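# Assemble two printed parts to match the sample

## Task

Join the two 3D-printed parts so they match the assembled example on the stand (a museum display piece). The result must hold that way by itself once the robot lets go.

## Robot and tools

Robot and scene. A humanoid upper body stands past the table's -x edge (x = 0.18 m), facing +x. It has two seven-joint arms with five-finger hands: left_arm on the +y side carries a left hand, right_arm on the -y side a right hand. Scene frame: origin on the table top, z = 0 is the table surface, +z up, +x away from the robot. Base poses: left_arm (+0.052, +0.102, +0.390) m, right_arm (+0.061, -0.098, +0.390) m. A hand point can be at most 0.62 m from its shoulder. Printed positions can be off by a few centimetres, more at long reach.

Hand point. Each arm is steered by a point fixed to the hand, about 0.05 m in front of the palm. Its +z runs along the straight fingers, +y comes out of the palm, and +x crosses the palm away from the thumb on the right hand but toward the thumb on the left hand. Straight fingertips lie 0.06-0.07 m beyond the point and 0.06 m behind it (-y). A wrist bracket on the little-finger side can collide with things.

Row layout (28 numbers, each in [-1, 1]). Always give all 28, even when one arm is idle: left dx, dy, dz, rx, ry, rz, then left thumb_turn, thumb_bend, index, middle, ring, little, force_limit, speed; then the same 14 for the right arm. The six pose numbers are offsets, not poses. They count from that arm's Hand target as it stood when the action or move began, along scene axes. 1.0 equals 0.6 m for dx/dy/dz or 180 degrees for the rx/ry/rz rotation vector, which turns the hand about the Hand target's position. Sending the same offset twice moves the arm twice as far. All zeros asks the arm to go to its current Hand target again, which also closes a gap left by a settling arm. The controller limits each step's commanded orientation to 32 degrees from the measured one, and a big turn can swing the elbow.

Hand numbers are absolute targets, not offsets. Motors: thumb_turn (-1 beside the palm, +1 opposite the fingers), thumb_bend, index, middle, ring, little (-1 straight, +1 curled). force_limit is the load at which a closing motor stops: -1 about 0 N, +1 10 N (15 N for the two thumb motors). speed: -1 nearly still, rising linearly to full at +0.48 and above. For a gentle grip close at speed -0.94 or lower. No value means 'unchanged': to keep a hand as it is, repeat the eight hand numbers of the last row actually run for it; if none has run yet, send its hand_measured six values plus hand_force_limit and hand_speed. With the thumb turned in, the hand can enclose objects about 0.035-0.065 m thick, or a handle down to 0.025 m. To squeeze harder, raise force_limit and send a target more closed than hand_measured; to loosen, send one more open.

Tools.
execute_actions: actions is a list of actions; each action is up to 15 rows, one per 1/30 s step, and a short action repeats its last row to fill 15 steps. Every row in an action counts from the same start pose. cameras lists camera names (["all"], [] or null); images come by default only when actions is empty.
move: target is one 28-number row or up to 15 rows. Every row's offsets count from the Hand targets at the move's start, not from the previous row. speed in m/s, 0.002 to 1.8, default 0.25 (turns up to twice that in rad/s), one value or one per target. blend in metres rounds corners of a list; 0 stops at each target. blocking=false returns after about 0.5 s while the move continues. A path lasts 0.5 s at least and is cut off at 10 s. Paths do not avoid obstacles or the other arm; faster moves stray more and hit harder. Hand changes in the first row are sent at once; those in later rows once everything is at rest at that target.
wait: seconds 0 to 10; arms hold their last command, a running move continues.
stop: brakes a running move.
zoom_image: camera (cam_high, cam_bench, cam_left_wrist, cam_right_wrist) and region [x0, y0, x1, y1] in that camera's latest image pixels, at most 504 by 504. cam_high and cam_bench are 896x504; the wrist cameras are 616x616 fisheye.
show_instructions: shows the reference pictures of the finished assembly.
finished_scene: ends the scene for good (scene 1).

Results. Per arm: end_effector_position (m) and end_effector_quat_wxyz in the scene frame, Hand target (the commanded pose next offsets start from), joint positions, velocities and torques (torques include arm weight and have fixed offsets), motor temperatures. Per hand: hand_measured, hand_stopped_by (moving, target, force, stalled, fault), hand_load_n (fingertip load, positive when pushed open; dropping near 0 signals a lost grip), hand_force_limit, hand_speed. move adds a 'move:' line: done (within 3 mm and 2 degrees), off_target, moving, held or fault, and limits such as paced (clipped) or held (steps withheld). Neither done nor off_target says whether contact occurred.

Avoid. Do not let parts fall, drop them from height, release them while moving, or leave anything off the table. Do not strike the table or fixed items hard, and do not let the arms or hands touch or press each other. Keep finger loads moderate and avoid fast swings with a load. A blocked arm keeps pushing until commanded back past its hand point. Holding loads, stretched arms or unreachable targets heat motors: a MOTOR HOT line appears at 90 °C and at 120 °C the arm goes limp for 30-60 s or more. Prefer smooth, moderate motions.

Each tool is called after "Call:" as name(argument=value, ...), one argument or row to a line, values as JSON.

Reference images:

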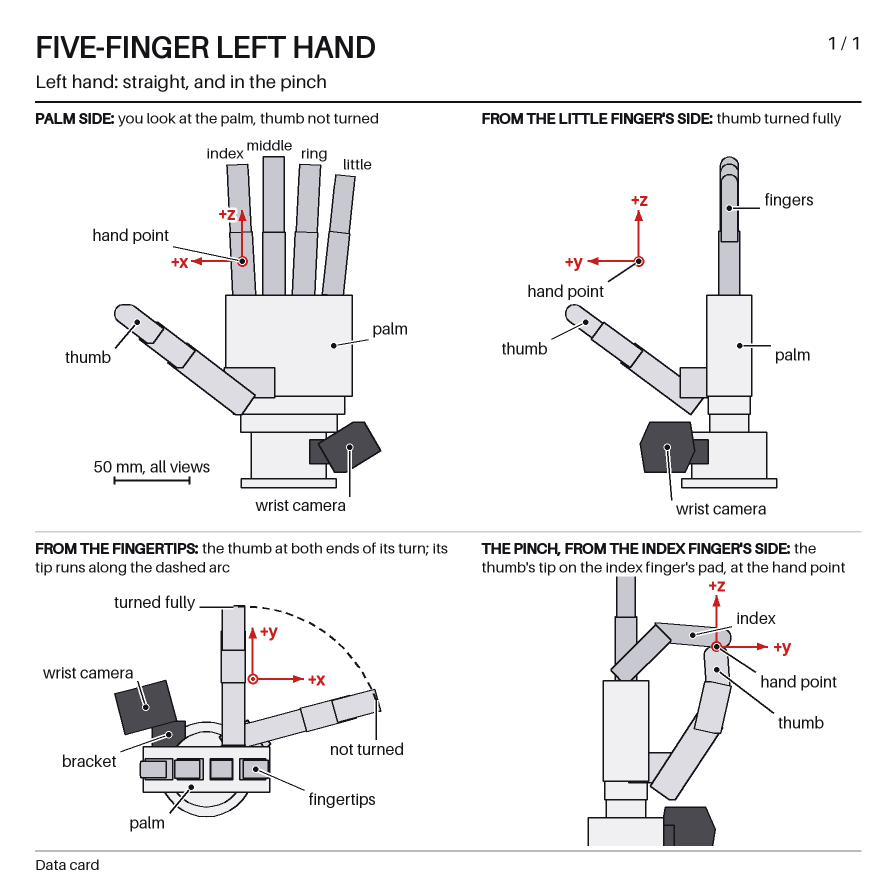

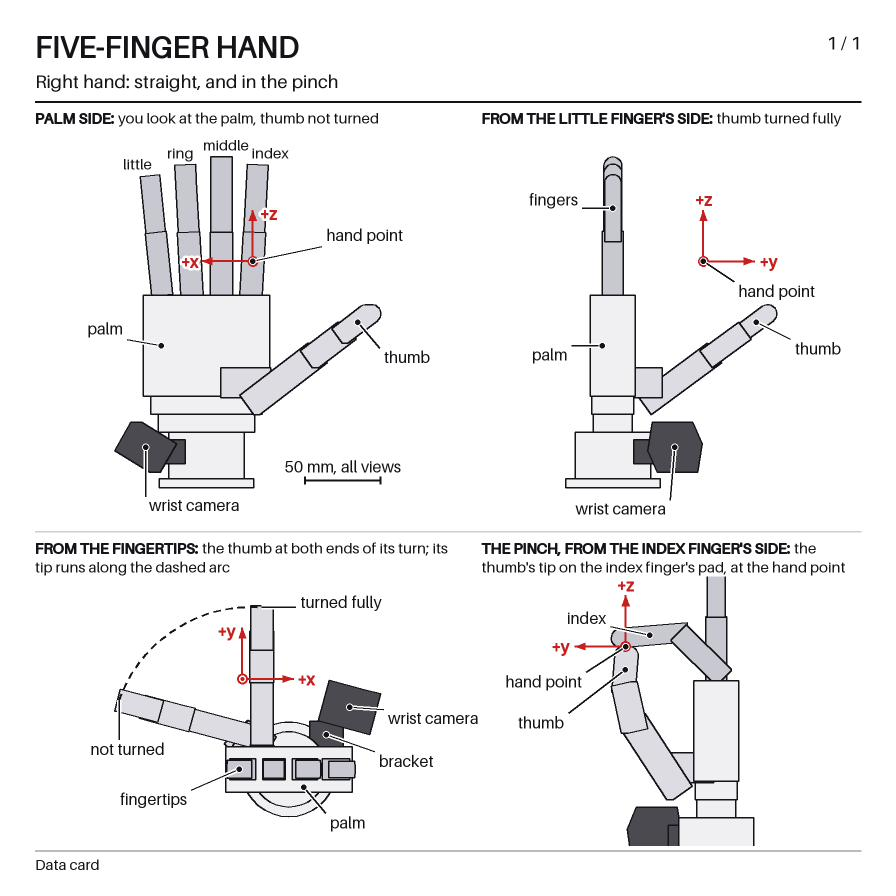

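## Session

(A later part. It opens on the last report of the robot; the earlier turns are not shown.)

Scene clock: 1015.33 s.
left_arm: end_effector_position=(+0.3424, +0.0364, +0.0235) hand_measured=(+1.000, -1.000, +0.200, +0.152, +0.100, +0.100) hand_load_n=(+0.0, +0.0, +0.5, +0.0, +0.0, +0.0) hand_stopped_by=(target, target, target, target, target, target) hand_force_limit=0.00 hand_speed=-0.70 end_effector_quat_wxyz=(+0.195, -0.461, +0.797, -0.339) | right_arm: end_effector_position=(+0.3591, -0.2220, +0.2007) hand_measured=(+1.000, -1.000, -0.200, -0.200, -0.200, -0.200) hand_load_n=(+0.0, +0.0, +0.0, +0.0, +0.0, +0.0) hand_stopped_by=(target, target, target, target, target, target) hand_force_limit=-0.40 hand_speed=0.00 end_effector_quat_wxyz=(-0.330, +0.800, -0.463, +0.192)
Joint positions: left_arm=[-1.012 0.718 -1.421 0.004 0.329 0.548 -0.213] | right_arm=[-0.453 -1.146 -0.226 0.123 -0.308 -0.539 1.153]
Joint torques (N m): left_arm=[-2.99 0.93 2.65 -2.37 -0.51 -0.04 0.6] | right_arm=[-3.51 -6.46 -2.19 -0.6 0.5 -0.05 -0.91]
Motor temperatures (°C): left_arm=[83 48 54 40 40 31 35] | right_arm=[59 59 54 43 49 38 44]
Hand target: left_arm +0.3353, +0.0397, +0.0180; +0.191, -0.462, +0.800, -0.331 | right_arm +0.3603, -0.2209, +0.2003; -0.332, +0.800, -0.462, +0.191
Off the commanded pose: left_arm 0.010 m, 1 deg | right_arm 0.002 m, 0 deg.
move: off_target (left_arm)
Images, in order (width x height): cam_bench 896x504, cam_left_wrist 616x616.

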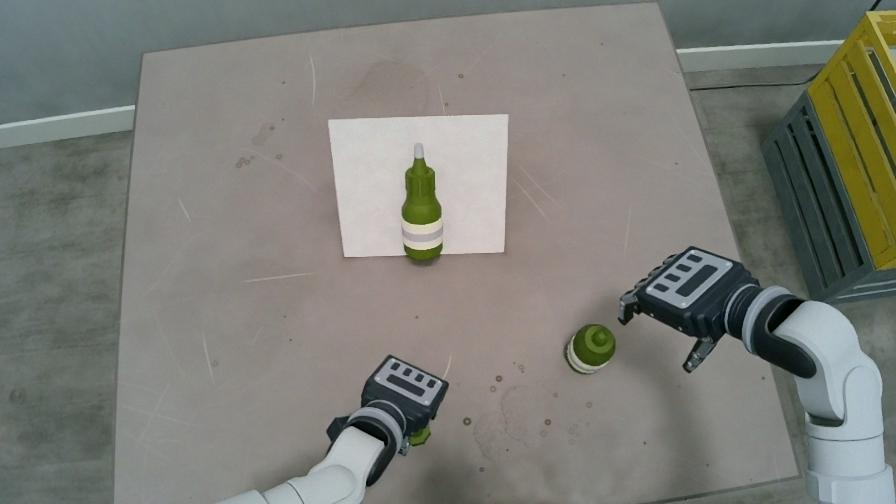

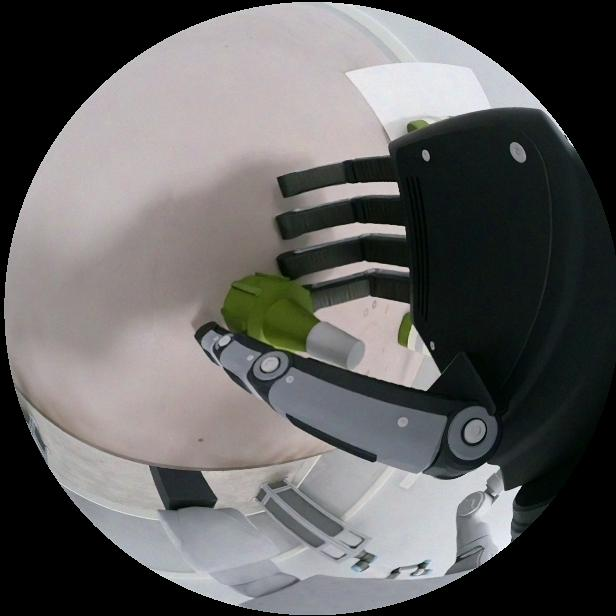

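Call:
move(
  target=[
    [-0.004,0.0025,0.04,0,0,0,1,-1,0.2,0.15,0.1,0.1,0.0,-0.5,0,0,0,0,0,0,1,-1,-0.2,-0.2,-0.2,-0.2,-0.4,0],
    [-0.004,0.0025,0.2,0,0,0,1,-1,0.2,0.15,0.1,0.1,0.0,-0.5,0,0,0.03,0,0,0,1,-1,-0.2,-0.2,-0.2,-0.2,-0.4,0],
    [0.0,0.33,0.43,0,0,0.1,1,-1,0.2,0.15,0.1,0.1,0.0,-0.5,0,0.15,0.03,0,0,0,1,-1,-0.2,-0.2,-0.2,-0.2,-0.4,0],
    [0.0,0.33,0.43,0,0,0.1,1,-1,0.2,0.15,0.1,0.1,0.0,-0.5,-0.04,0.4665,-0.15,0,0,0,1,-1,-0.2,-0.2,-0.2,-0.2,-0.4,0],
  ],
  speed=[0.05,0.15,0.25,0.25],
  blend=[0,0.02,0.02,0],
  cameras=["all"],
)

Call:
zoom_image(
  camera="cam_bench",
  region=[360, 330, 500, 470],
)

Call:
zoom_image(
  camera="cam_high",
  region=[420, 190, 500, 270],
)

Call:
zoom_image(
  camera="cam_right_wrist",
  region=[260, 180, 500, 420],
)

Scene clock: 1033.97 s.
left_arm: end_effector_position=(+0.3352, +0.2388, +0.2764) hand_measured=(+1.000, -1.000, +0.200, +0.152, +0.100, +0.100) hand_load_n=(+0.0, +0.0, +0.0, +0.0, +0.0, +0.0) hand_stopped_by=(target, target, target, target, target, target) hand_force_limit=0.00 hand_speed=-0.50 end_effector_quat_wxyz=(+0.241, -0.581, +0.720, -0.294) | right_arm: end_effector_position=(+0.3323, +0.0588, +0.1082) hand_measured=(+1.000, -1.000, -0.200, -0.200, -0.200, -0.200) hand_load_n=(+0.0, +0.0, +0.0, +0.0, +0.0, +0.0) hand_stopped_by=(target, target, target, target, target, target) hand_force_limit=-0.40 hand_speed=0.00 end_effector_quat_wxyz=(-0.330, +0.802, -0.463, +0.185)
Joint positions: left_arm=[-0.319 1.614 0.236 -0.23 -0.074 0.073 -1.048] | right_arm=[-0.798 -0.291 0.866 -0.219 -1.189 0.653 1.148]
Joint torques (N m): left_arm=[-1.96 2.64 5.96 -0.71 -0.8 -0.08 0.7] | right_arm=[-4.74 0.4 -1.75 -1.31 -1.05 0.06 -0.88]
Motor temperatures (°C): left_arm=[84 49 55 41 40 31 35] | right_arm=[59 58 53 43 49 38 43]
Hand target: left_arm +0.3353, +0.2377, +0.2760; +0.240, -0.581, +0.718, -0.297 | right_arm +0.3363, +0.0590, +0.1103; -0.332, +0.800, -0.462, +0.191
Off the commanded pose: left_arm 0.001 m, 0 deg | right_arm 0.005 m, 1 deg.
move: off_target (right_arm)

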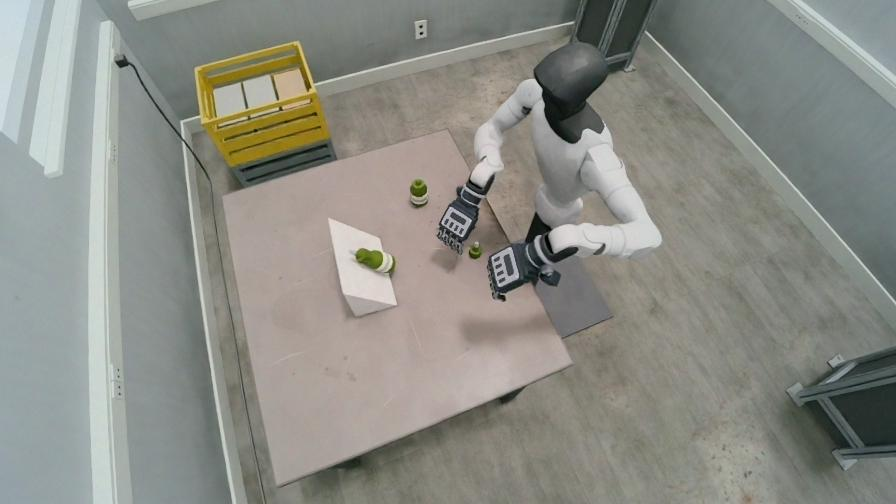

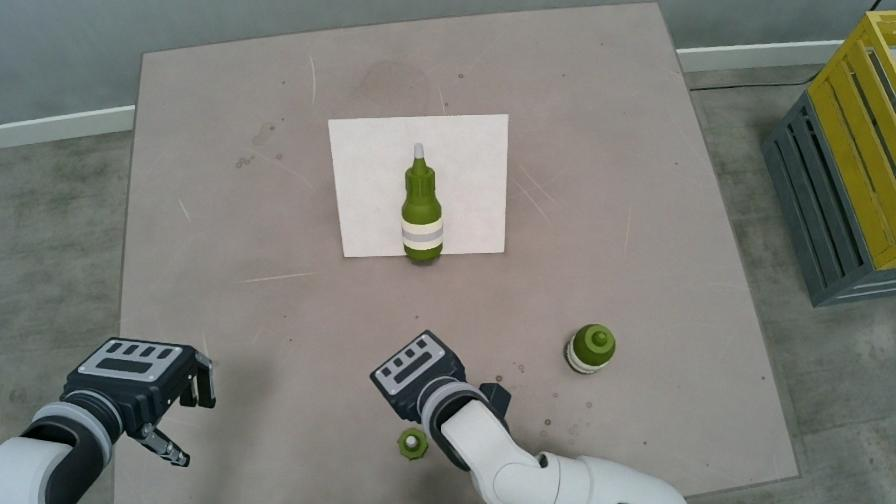

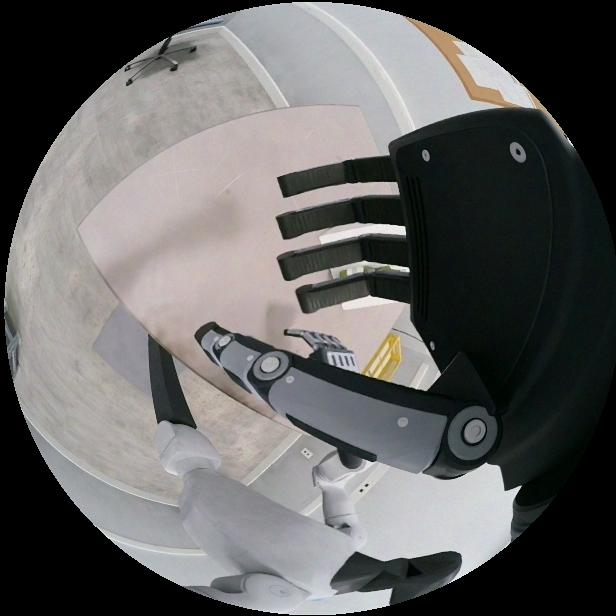

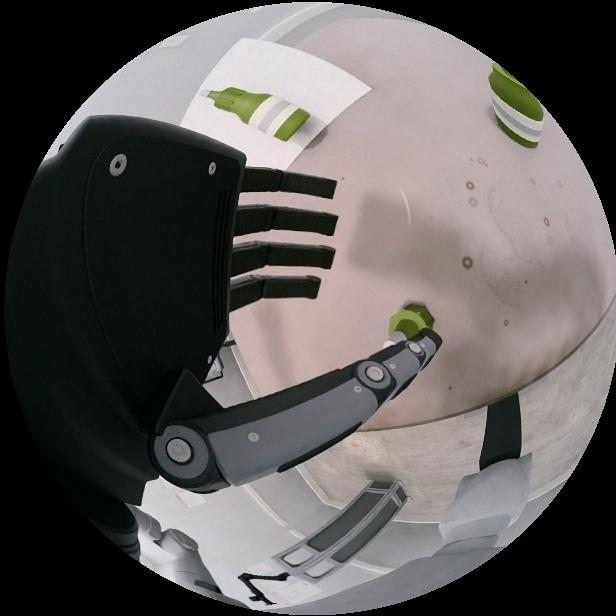

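Scaled by 3.600 from the camera's 896x504 image, which has a finer 1280x720 frame.

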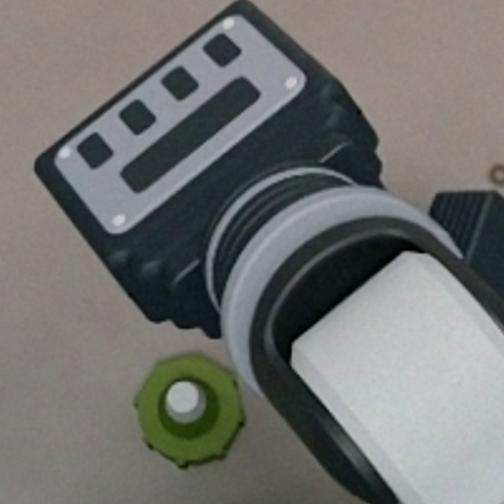

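Scaled by 6.300 from the camera's 896x504 image, which has a finer 1280x720 frame.

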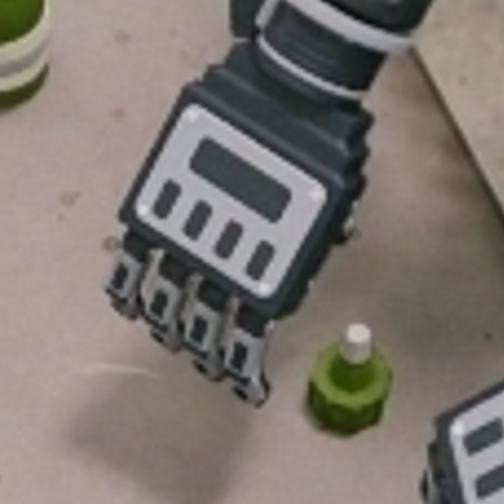

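Scaled by 2.100 from the camera's 616x616 image, which has a finer 880x880 frame.

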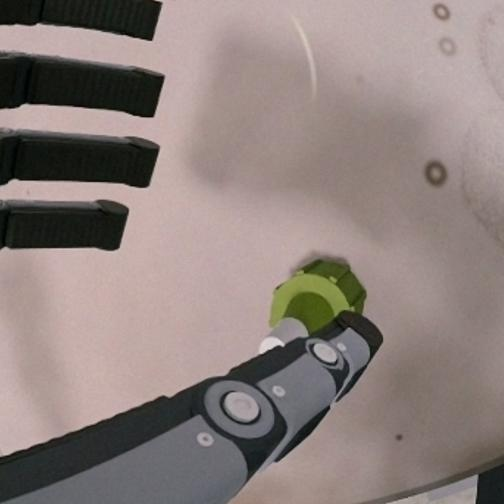

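Call:
move(
  target=[0,0,0,0,0,0,1,-1,0.2,0.15,0.1,0.1,0.0,-0.5,-0.0317,0.005,-0.055,0,0,0,1,-1,-0.2,-0.2,-0.2,-0.2,-0.4,0],
  speed=0.1,
  cameras=["cam_bench","cam_right_wrist","cam_high"],
)

Call:
zoom_image(
  camera="cam_bench",
  region=[360, 360, 480, 480],
)

Call:
zoom_image(
  camera="cam_high",
  region=[430, 200, 500, 270],
)

Call:
zoom_image(
  camera="cam_right_wrist",
  region=[260, 180, 500, 420],
)

Scene clock: 1076.43 s.
left_arm: end_effector_position=(+0.3352, +0.2388, +0.2764) hand_measured=(+1.000, -1.000, +0.200, +0.152, +0.100, +0.100) hand_load_n=(+0.0, +0.0, +0.0, +0.0, +0.0, +0.0) hand_stopped_by=(target, target, target, target, target, target) hand_force_limit=0.00 hand_speed=-0.50 end_effector_quat_wxyz=(+0.241, -0.581, +0.720, -0.294) | right_arm: end_effector_position=(+0.3177, +0.0627, +0.0796) hand_measured=(+1.000, -1.000, -0.200, -0.200, -0.200, -0.200) hand_load_n=(+0.0, +0.0, +0.0, +0.0, +0.0, +0.0) hand_stopped_by=(target, target, target, target, target, target) hand_force_limit=-0.40 hand_speed=0.00 end_effector_quat_wxyz=(-0.334, +0.800, -0.461, +0.190)
Joint positions: left_arm=[-0.319 1.614 0.236 -0.23 -0.074 0.073 -1.048] | right_arm=[-0.7 -0.271 0.942 -0.183 -1.222 0.677 1.016]
Joint torques (N m): left_arm=[-1.97 2.59 5.97 -0.75 -0.83 -0.07 0.69] | right_arm=[-3.31 0.87 -1.06 -1.33 -1.04 0.13 -0.9]
Motor temperatures (°C): left_arm=[76 60 66 40 40 31 36] | right_arm=[64 49 53 44 49 38 44]
Hand target: left_arm +0.3353, +0.2377, +0.2760; +0.240, -0.581, +0.718, -0.297 | right_arm +0.3173, +0.0620, +0.0773; -0.332, +0.800, -0.462, +0.191
Off the commanded pose: left_arm 0.001 m, 0 deg | right_arm 0.002 m, 0 deg.
move: done
Images, in order (width x height): cam_high 896x504, cam_bench 896x504, cam_right_wrist 616x616.

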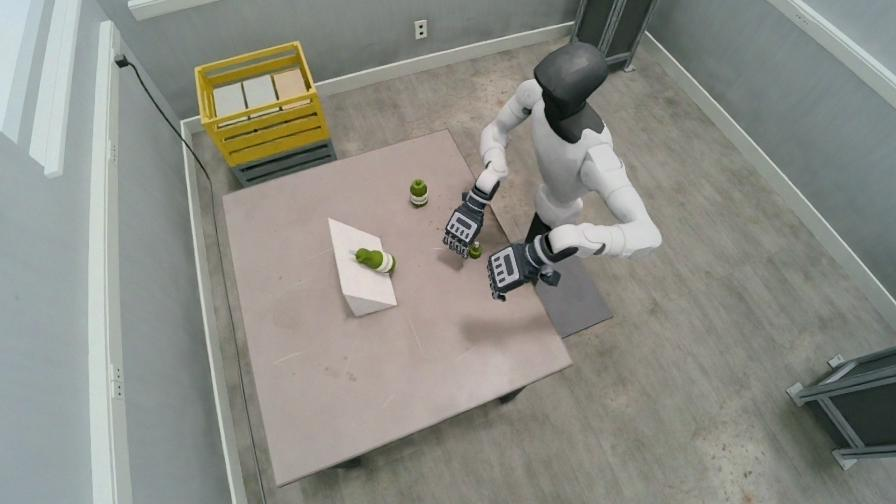

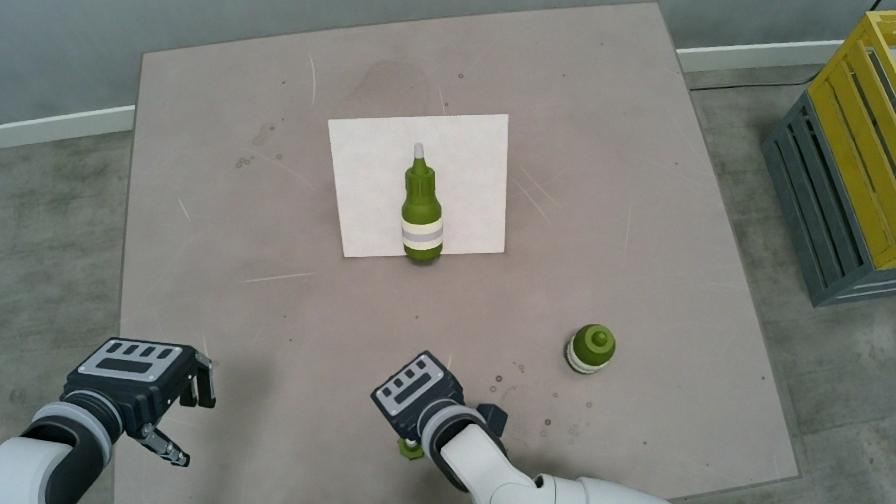

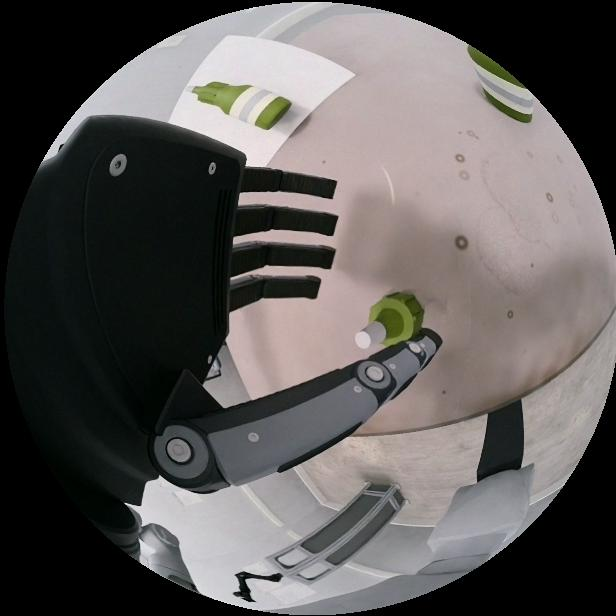

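Scaled by 4.200 from the camera's 896x504 image, which has a finer 1280x720 frame.

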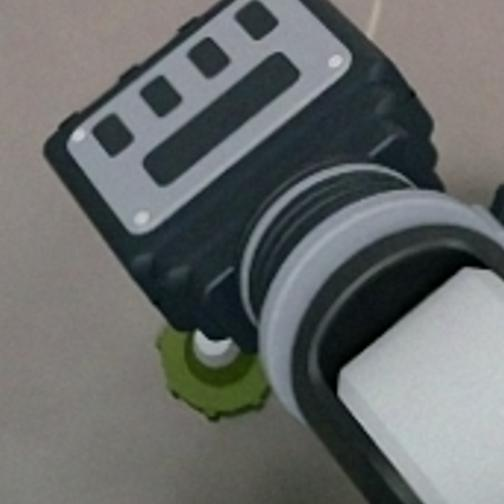

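Scaled by 7.200 from the camera's 896x504 image, which has a finer 1280x720 frame.

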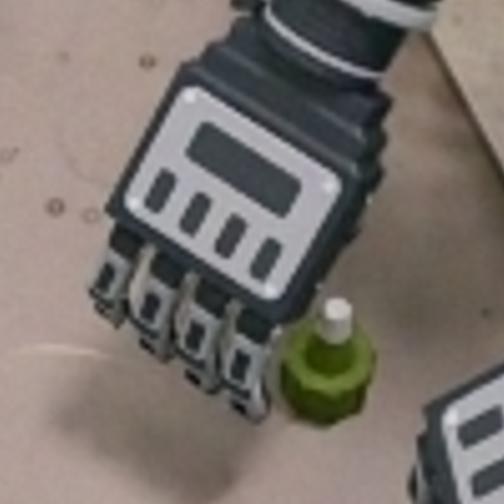

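Scaled by 2.100 from the camera's 616x616 image, which has a finer 880x880 frame.

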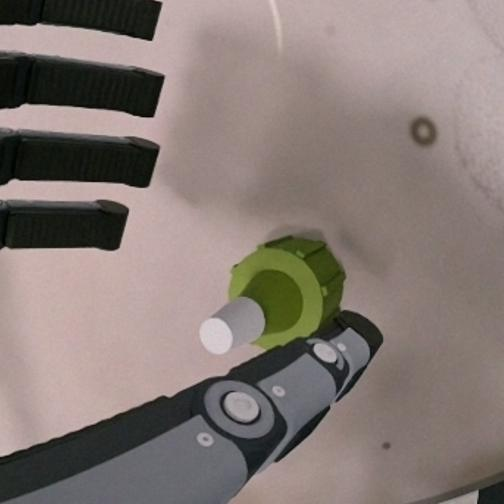

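Call:
move(
  target=[0,0,0,0,0,0,1,-1,0.2,0.15,0.1,0.1,0.0,-0.5,-0.016,0.0133,-0.072,0,0,0,1,-1,-0.2,-0.2,-0.2,-0.2,-0.4,0],
  speed=0.08,
  cameras=["cam_bench","cam_right_wrist","cam_high"],
)

Call:
zoom_image(
  camera="cam_bench",
  region=[360, 360, 480, 480],
)

Call:
zoom_image(
  camera="cam_high",
  region=[430, 200, 500, 270],
)

Call:
zoom_image(
  camera="cam_right_wrist",
  region=[260, 180, 500, 420],
)

Scene clock: 1105.60 s.
left_arm: end_effector_position=(+0.3352, +0.2388, +0.2764) hand_measured=(+1.000, -1.000, +0.200, +0.152, +0.100, +0.100) hand_load_n=(+0.0, +0.0, +0.0, +0.5, +0.0, +0.0) hand_stopped_by=(target, target, target, target, target, target) hand_force_limit=0.00 hand_speed=-0.50 end_effector_quat_wxyz=(+0.241, -0.581, +0.720, -0.294) | right_arm: end_effector_position=(+0.3103, +0.0695, +0.0367) hand_measured=(+1.000, -1.000, -0.200, -0.200, -0.200, -0.200) hand_load_n=(+0.0, +0.0, +0.0, +0.0, +0.0, +0.0) hand_stopped_by=(target, target, target, target, target, target) hand_force_limit=-0.40 hand_speed=0.00 end_effector_quat_wxyz=(-0.334, +0.799, -0.461, +0.195)
Joint positions: left_arm=[-0.319 1.614 0.236 -0.23 -0.074 0.073 -1.048] | right_arm=[-0.624 -0.205 0.987 0.005 -1.198 0.649 0.793]
Joint torques (N m): left_arm=[-1.9 2.66 6.07 -0.66 -0.92 -0.07 0.7] | right_arm=[-3.05 1.58 -0.89 -1.48 -0.48 -0.06 -0.91]
Motor temperatures (°C): left_arm=[76 62 67 39 40 31 36] | right_arm=[59 49 51 44 49 38 44]
Hand target: left_arm +0.3353, +0.2377, +0.2760; +0.240, -0.581, +0.718, -0.297 | right_arm +0.3077, +0.0699, +0.0341; -0.332, +0.800, -0.462, +0.191
Off the commanded pose: left_arm 0.001 m, 0 deg | right_arm 0.004 m, 1 deg.
move: off_target (right_arm)
Images, in order (width x height): cam_high 896x504, cam_bench 896x504, cam_right_wrist 616x616.

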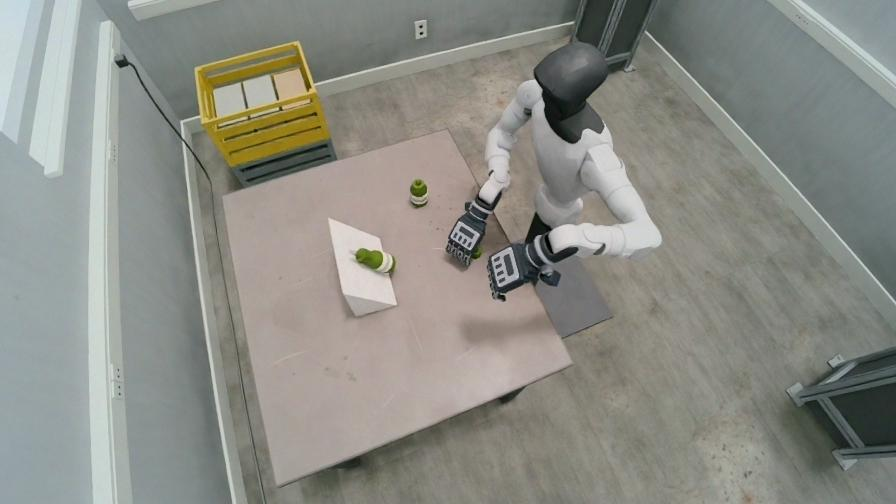

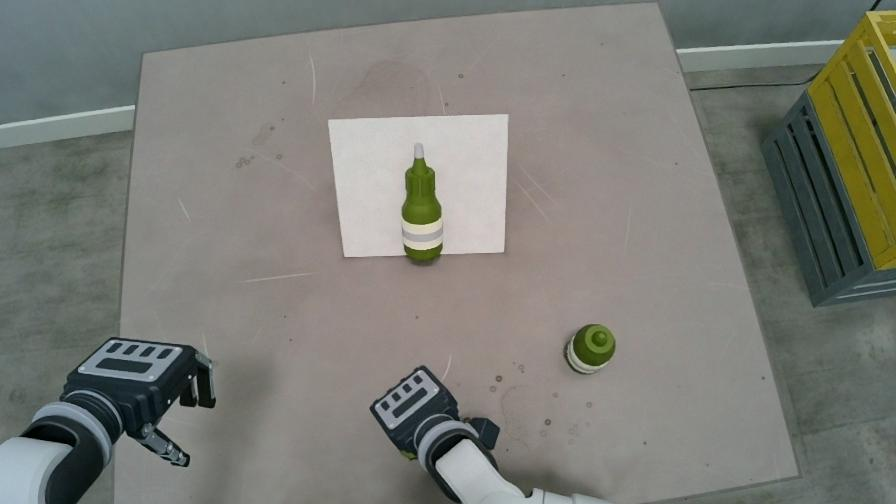

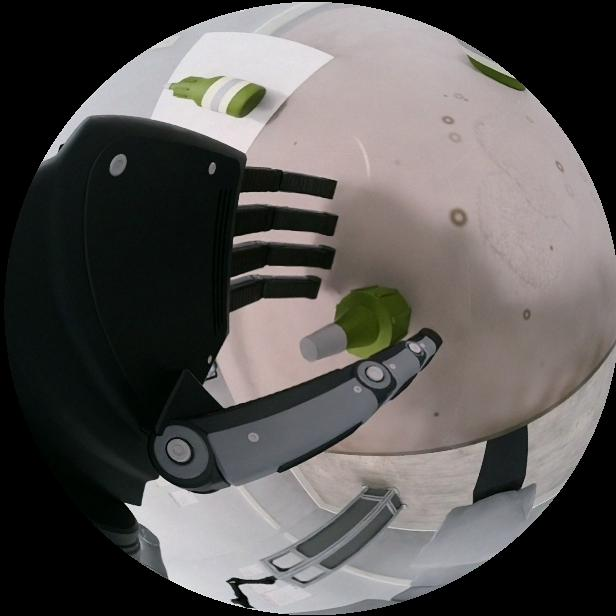

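Scaled by 4.200 from the camera's 896x504 image, which has a finer 1280x720 frame.

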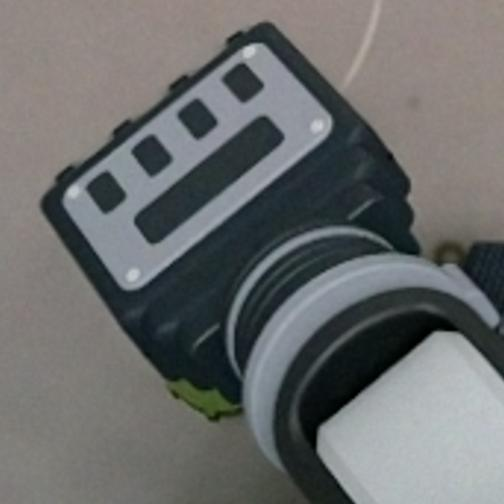

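Scaled by 7.200 from the camera's 896x504 image, which has a finer 1280x720 frame.

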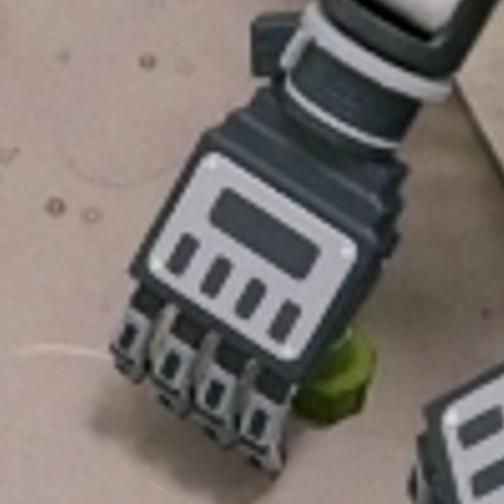

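Scaled by 2.100 from the camera's 616x616 image, which has a finer 880x880 frame.

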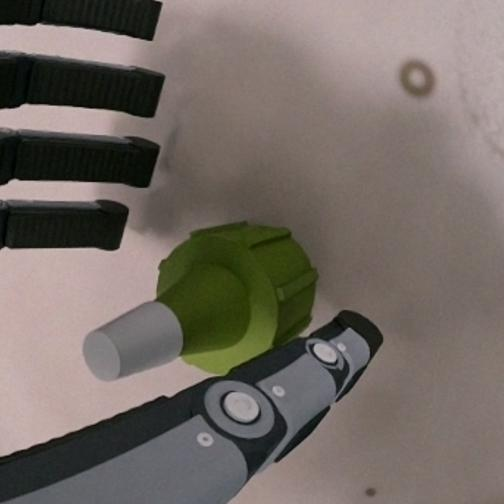

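Call:
move(
  target=[
    [0,0,0,0,0,0,1,-1,0.2,0.15,0.1,0.1,0.0,-0.5,-0.004,0.007,-0.0067,0,0,0,1,-1,-0.2,-0.2,-0.2,-0.2,-0.4,0],
    [0,0,0,0,0,0,1,-1,0.2,0.15,0.1,0.1,0.0,-0.5,-0.004,0.007,-0.0067,0,0,0,1,-1,0.6,0.55,0.3,0.3,-0.2,-0.8],
  ],
  speed=0.05,
  cameras=["cam_right_wrist","cam_high"],
)

Call:
zoom_image(
  camera="cam_right_wrist",
  region=[260, 180, 500, 420],
)

Scene clock: 1123.77 s.
left_arm: end_effector_position=(+0.3352, +0.2388, +0.2764) hand_measured=(+1.000, -1.000, +0.200, +0.152, +0.100, +0.100) hand_load_n=(+0.0, +0.0, +0.0, +0.5, +0.0, +0.0) hand_stopped_by=(target, target, target, target, target, target) hand_force_limit=0.00 hand_speed=-0.50 end_effector_quat_wxyz=(+0.241, -0.581, +0.720, -0.294) | right_arm: end_effector_position=(+0.3086, +0.0747, +0.0337) hand_measured=(+1.000, -1.000, +0.600, +0.550, +0.300, +0.300) hand_load_n=(+0.0, +0.0, +0.0, +0.0, +0.0, +0.0) hand_stopped_by=(target, target, target, target, target, target) hand_force_limit=-0.20 hand_speed=-0.80 end_effector_quat_wxyz=(-0.336, +0.799, -0.460, +0.194)
Joint positions: left_arm=[-0.319 1.614 0.236 -0.23 -0.074 0.073 -1.048] | right_arm=[-0.624 -0.182 0.995 0.034 -1.198 0.649 0.774]
Joint torques (N m): left_arm=[-1.96 2.69 6.02 -0.76 -0.86 -0.08 0.71] | right_arm=[-2.79 1.76 -0.68 -1.51 -0.79 0.13 -0.84]
Motor temperatures (°C): left_arm=[76 62 68 39 40 31 36] | right_arm=[58 49 51 44 49 38 44]
Hand target: left_arm +0.3353, +0.2377, +0.2760; +0.240, -0.581, +0.718, -0.297 | right_arm +0.3053, +0.0741, +0.0301; -0.332, +0.800, -0.462, +0.191
Off the commanded pose: left_arm 0.001 m, 0 deg | right_arm 0.005 m, 1 deg.
move: off_target (right_arm); target 2's new numbers were sent with right_arm's hand 0.005 m and 1 deg from that target
Images, in order (width x height): cam_high 896x504, cam_right_wrist 616x616.

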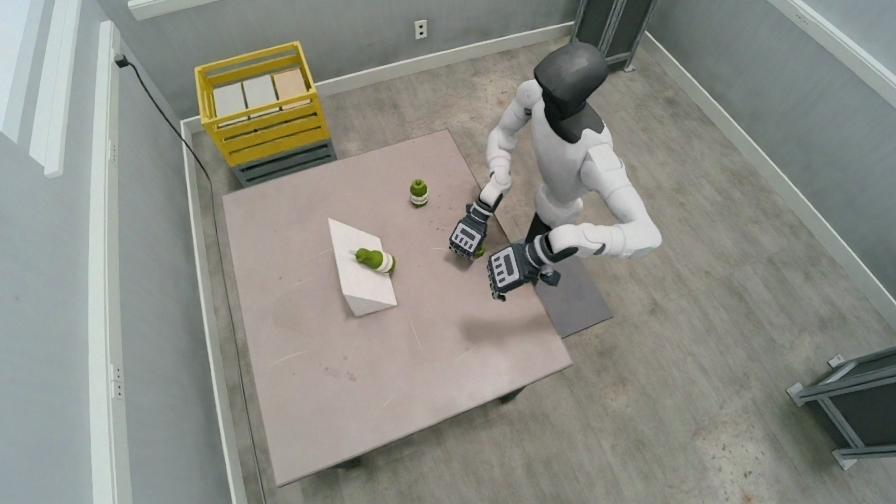

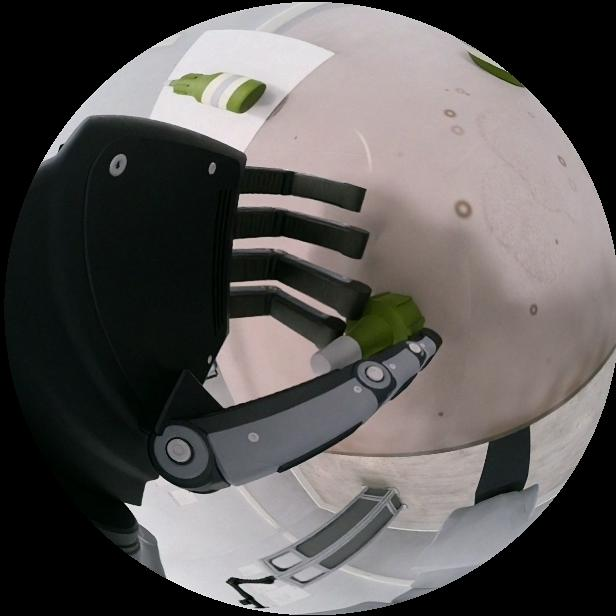

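Scaled by 2.100 from the camera's 616x616 image, which has a finer 880x880 frame.

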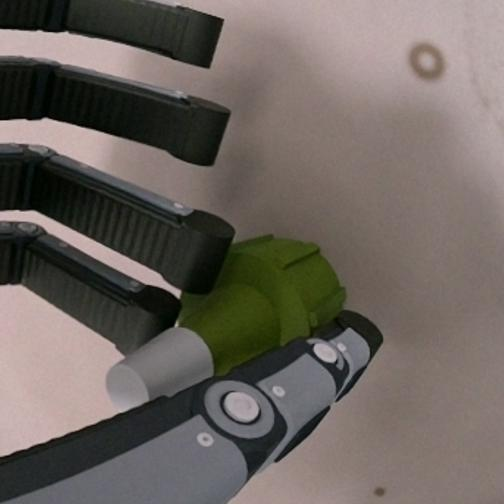

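Call:
move(
  target=[
    [0,0,0,0,0,0,1,-1,0.2,0.15,0.1,0.1,0.0,-0.5,0,0,0,0,0,0,1,-1,-0.2,-0.2,-0.2,-0.2,-0.2,-0.3],
    [0,0,0,0,0,0,1,-1,0.2,0.15,0.1,0.1,0.0,-0.5,-0.002,0,-0.02,0,0,0,1,-1,-0.2,-0.2,-0.2,-0.2,-0.2,-0.3],
  ],
  speed=0.04,
  cameras=["cam_right_wrist","cam_high"],
)

Call:
zoom_image(
  camera="cam_right_wrist",
  region=[260, 180, 500, 420],
)

Call:
zoom_image(
  camera="cam_high",
  region=[430, 200, 500, 270],
)

Scene clock: 1135.33 s.
left_arm: end_effector_position=(+0.3352, +0.2388, +0.2764) hand_measured=(+1.000, -1.000, +0.200, +0.152, +0.100, +0.100) hand_load_n=(+0.0, +0.0, +0.0, +0.0, +0.0, +0.0) hand_stopped_by=(target, target, target, target, target, target) hand_force_limit=0.00 hand_speed=-0.50 end_effector_quat_wxyz=(+0.241, -0.581, +0.720, -0.294) | right_arm: end_effector_position=(+0.3127, +0.0776, +0.0280) hand_measured=(+1.000, -1.000, -0.200, -0.200, -0.200, -0.200) hand_load_n=(+0.0, +0.0, +0.0, -2.5, +0.0, +0.0) hand_stopped_by=(target, target, target, target, target, target) hand_force_limit=-0.20 hand_speed=-0.30 end_effector_quat_wxyz=(-0.345, +0.794, -0.457, +0.202)
Joint positions: left_arm=[-0.319 1.614 0.236 -0.23 -0.074 0.073 -1.048] | right_arm=[-0.616 -0.167 0.995 0.083 -1.19 0.636 0.702]
Joint torques (N m): left_arm=[-1.89 2.61 5.99 -0.73 -0.84 -0.07 0.7] | right_arm=[-2.16 1.58 -0.48 -0.98 -0.05 -0.16 -0.56]
Motor temperatures (°C): left_arm=[76 62 68 39 40 31 36] | right_arm=[57 49 51 44 49 38 44]
Hand target: left_arm +0.3353, +0.2377, +0.2760; +0.240, -0.581, +0.718, -0.297 | right_arm +0.3041, +0.0741, +0.0181; -0.332, +0.800, -0.462, +0.191
Off the commanded pose: left_arm 0.001 m, 0 deg | right_arm 0.014 m, 2 deg.
move: off_target (right_arm)
Images, in order (width x height): cam_high 896x504, cam_right_wrist 616x616.

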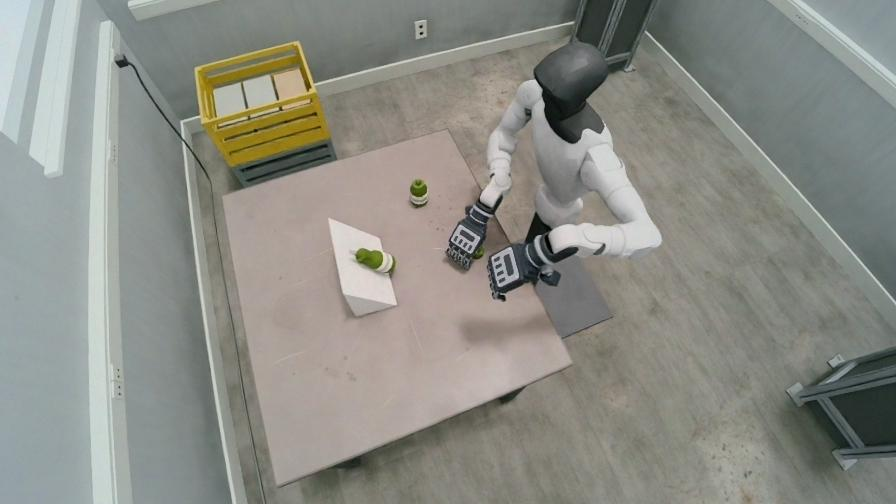

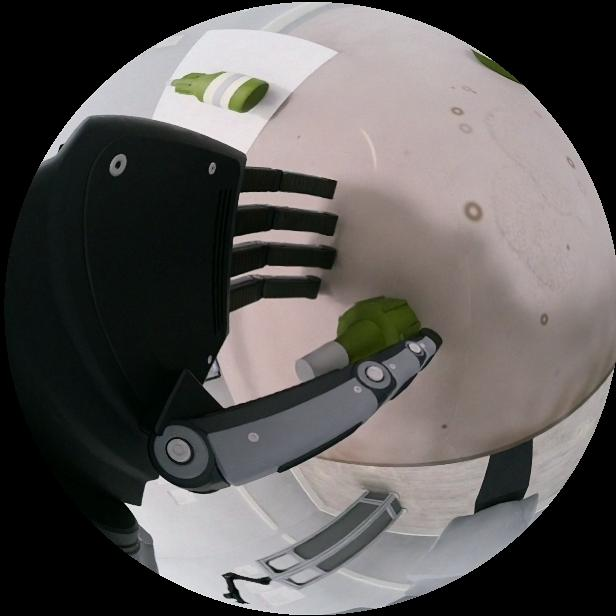

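Scaled by 2.100 from the camera's 616x616 image, which has a finer 880x880 frame.

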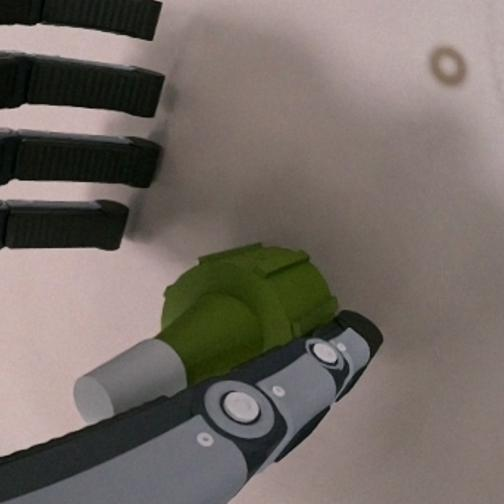

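Scaled by 7.200 from the camera's 896x504 image, which has a finer 1280x720 frame.

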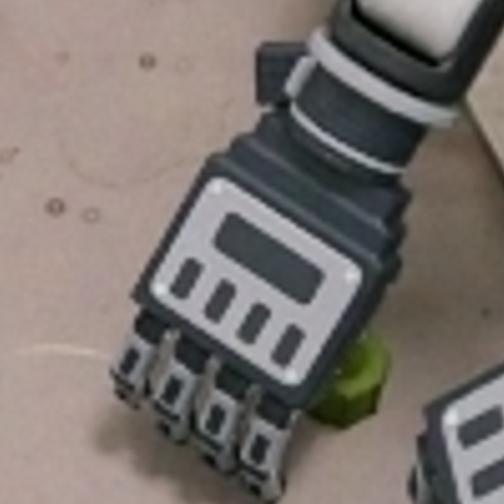

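Call:
move(
  target=[
    [0,0,0,0,0,0,1,-1,0.2,0.15,0.1,0.1,0.0,-0.5,0.002,-0.001,0.03,0,0,0,1,-1,-0.2,-0.2,-0.2,-0.2,-0.2,-0.3],
    [0,0,0,0,0,0,1,-1,0.2,0.15,0.1,0.1,0.0,-0.5,0.002,-0.001,0.03,0,0,0,1,-1,0.06,0.06,0.0,0.0,-0.2,-0.3],
    [0,0,0,0,0,0,1,-1,0.2,0.15,0.1,0.1,0.0,-0.5,0.0,-0.001,0.002,0,0,0,1,-1,0.06,0.06,0.0,0.0,-0.2,-0.3],
  ],
  speed=0.04,
  cameras=["cam_right_wrist"],
)

Call:
zoom_image(
  camera="cam_right_wrist",
  region=[260, 180, 500, 420],
)

Scene clock: 1160.20 s.
left_arm: end_effector_position=(+0.3352, +0.2388, +0.2764) hand_measured=(+1.000, -1.000, +0.200, +0.152, +0.100, +0.100) hand_load_n=(+0.0, +0.0, +0.0, +0.0, +0.0, +0.0) hand_stopped_by=(target, target, target, target, target, target) hand_force_limit=0.00 hand_speed=-0.50 end_effector_quat_wxyz=(+0.241, -0.581, +0.720, -0.294) | right_arm: end_effector_position=(+0.3083, +0.0739, +0.0236) hand_measured=(+1.000, -1.000, +0.060, +0.060, +0.000, +0.000) hand_load_n=(+0.0, +0.0, +0.0, -1.5, +0.0, +0.0) hand_stopped_by=(target, target, target, target, target, target) hand_force_limit=-0.20 hand_speed=-0.30 end_effector_quat_wxyz=(-0.337, +0.798, -0.460, +0.197)
Joint positions: left_arm=[-0.319 1.614 0.236 -0.23 -0.074 0.073 -1.048] | right_arm=[-0.607 -0.172 0.995 0.083 -1.188 0.634 0.714]
Joint torques (N m): left_arm=[-1.94 2.62 5.97 -0.7 -0.81 -0.07 0.7] | right_arm=[-2.69 1.8 -0.64 -1.22 -0.45 -0.1 -0.84]
Motor temperatures (°C): left_arm=[76 63 69 39 40 31 36] | right_arm=[55 49 51 43 48 38 42]
Hand target: left_arm +0.3353, +0.2377, +0.2760; +0.240, -0.581, +0.718, -0.297 | right_arm +0.3041, +0.0735, +0.0193; -0.332, +0.800, -0.462, +0.191
Off the commanded pose: left_arm 0.001 m, 0 deg | right_arm 0.006 m, 1 deg.
move: off_target (right_arm)
Images, in order (width x height): cam_right_wrist 616x616.

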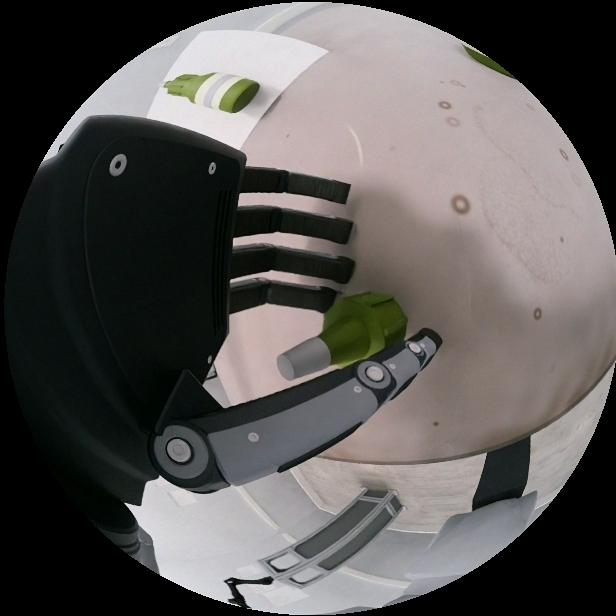

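Scaled by 2.100 from the camera's 616x616 image, which has a finer 880x880 frame.

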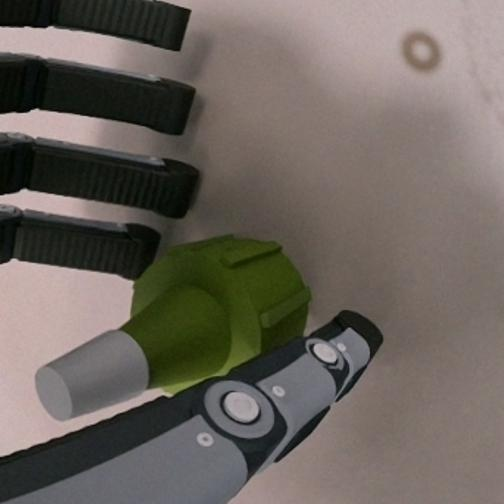

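Call:
move(
  target=[
    [0,0,0,0,0,0,1,-1,0.2,0.15,0.1,0.1,0.0,-0.5,0,0,0.006,0,0,0,1,-1,0.06,0.06,0.0,0.0,-0.2,-0.3],
    [0,0,0,0,0,0,1,-1,0.2,0.15,0.1,0.1,0.0,-0.5,0,0,0.006,0,0,0,1,-1,0.65,0.6,0.3,0.3,-0.2,-0.85],
  ],
  speed=0.04,
  cameras=["cam_right_wrist"],
)

Call:
zoom_image(
  camera="cam_right_wrist",
  region=[260, 180, 500, 420],
)

Scene clock: 1168.87 s.
left_arm: end_effector_position=(+0.3352, +0.2388, +0.2764) hand_measured=(+1.000, -1.000, +0.200, +0.152, +0.100, +0.100) hand_load_n=(+0.5, +0.0, +0.0, +0.0, +0.0, +0.0) hand_stopped_by=(target, target, target, target, target, target) hand_force_limit=0.00 hand_speed=-0.50 end_effector_quat_wxyz=(+0.241, -0.581, +0.720, -0.294) | right_arm: end_effector_position=(+0.3061, +0.0734, +0.0233) hand_measured=(+1.000, -1.000, +0.362, +0.390, +0.300, +0.300) hand_load_n=(+1.0, +1.5, +4.0, +4.5, +0.0, +0.0) hand_stopped_by=(target, target, force, force, target, target) hand_force_limit=-0.20 hand_speed=-0.85 end_effector_quat_wxyz=(-0.333, +0.799, -0.462, +0.194)
Joint positions: left_arm=[-0.319 1.614 0.236 -0.23 -0.074 0.073 -1.048] | right_arm=[-0.607 -0.172 0.995 0.078 -1.188 0.636 0.729]
Joint torques (N m): left_arm=[-1.97 2.64 5.95 -0.74 -0.81 -0.07 0.69] | right_arm=[-2.91 1.37 -0.72 -2.11 -0.71 0.06 -0.55]
Motor temperatures (°C): left_arm=[76 63 69 39 40 31 36] | right_arm=[55 49 51 44 48 38 42]
Hand target: left_arm +0.3353, +0.2377, +0.2760; +0.240, -0.581, +0.718, -0.297 | right_arm +0.3041, +0.0735, +0.0229; -0.332, +0.800, -0.462, +0.191
Off the commanded pose: left_arm 0.001 m, 0 deg | right_arm 0.002 m, 0 deg.
move: done
Images, in order (width x height): cam_right_wrist 616x616.

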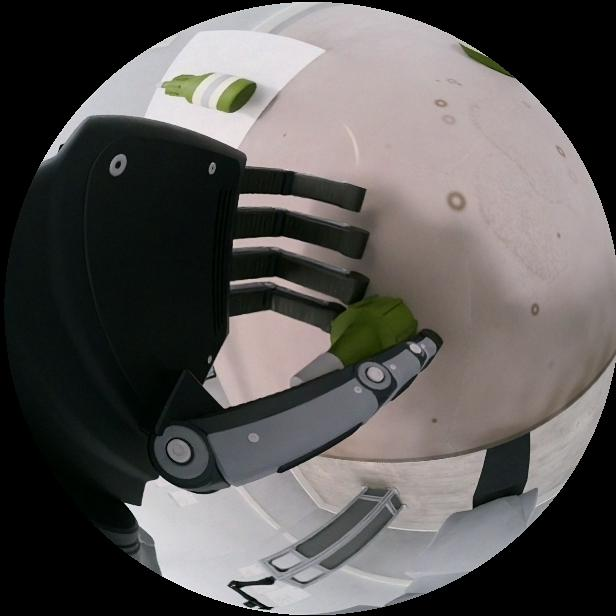

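Scaled by 2.100 from the camera's 616x616 image, which has a finer 880x880 frame.

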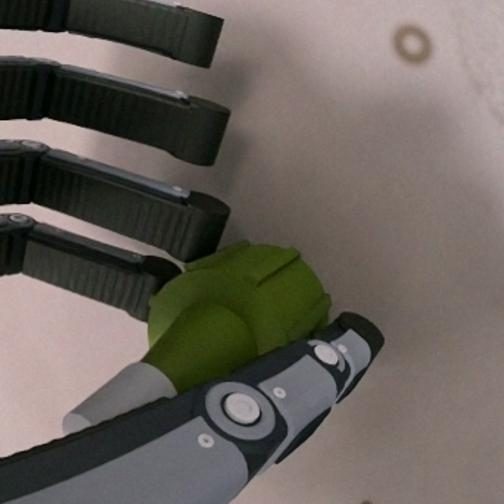

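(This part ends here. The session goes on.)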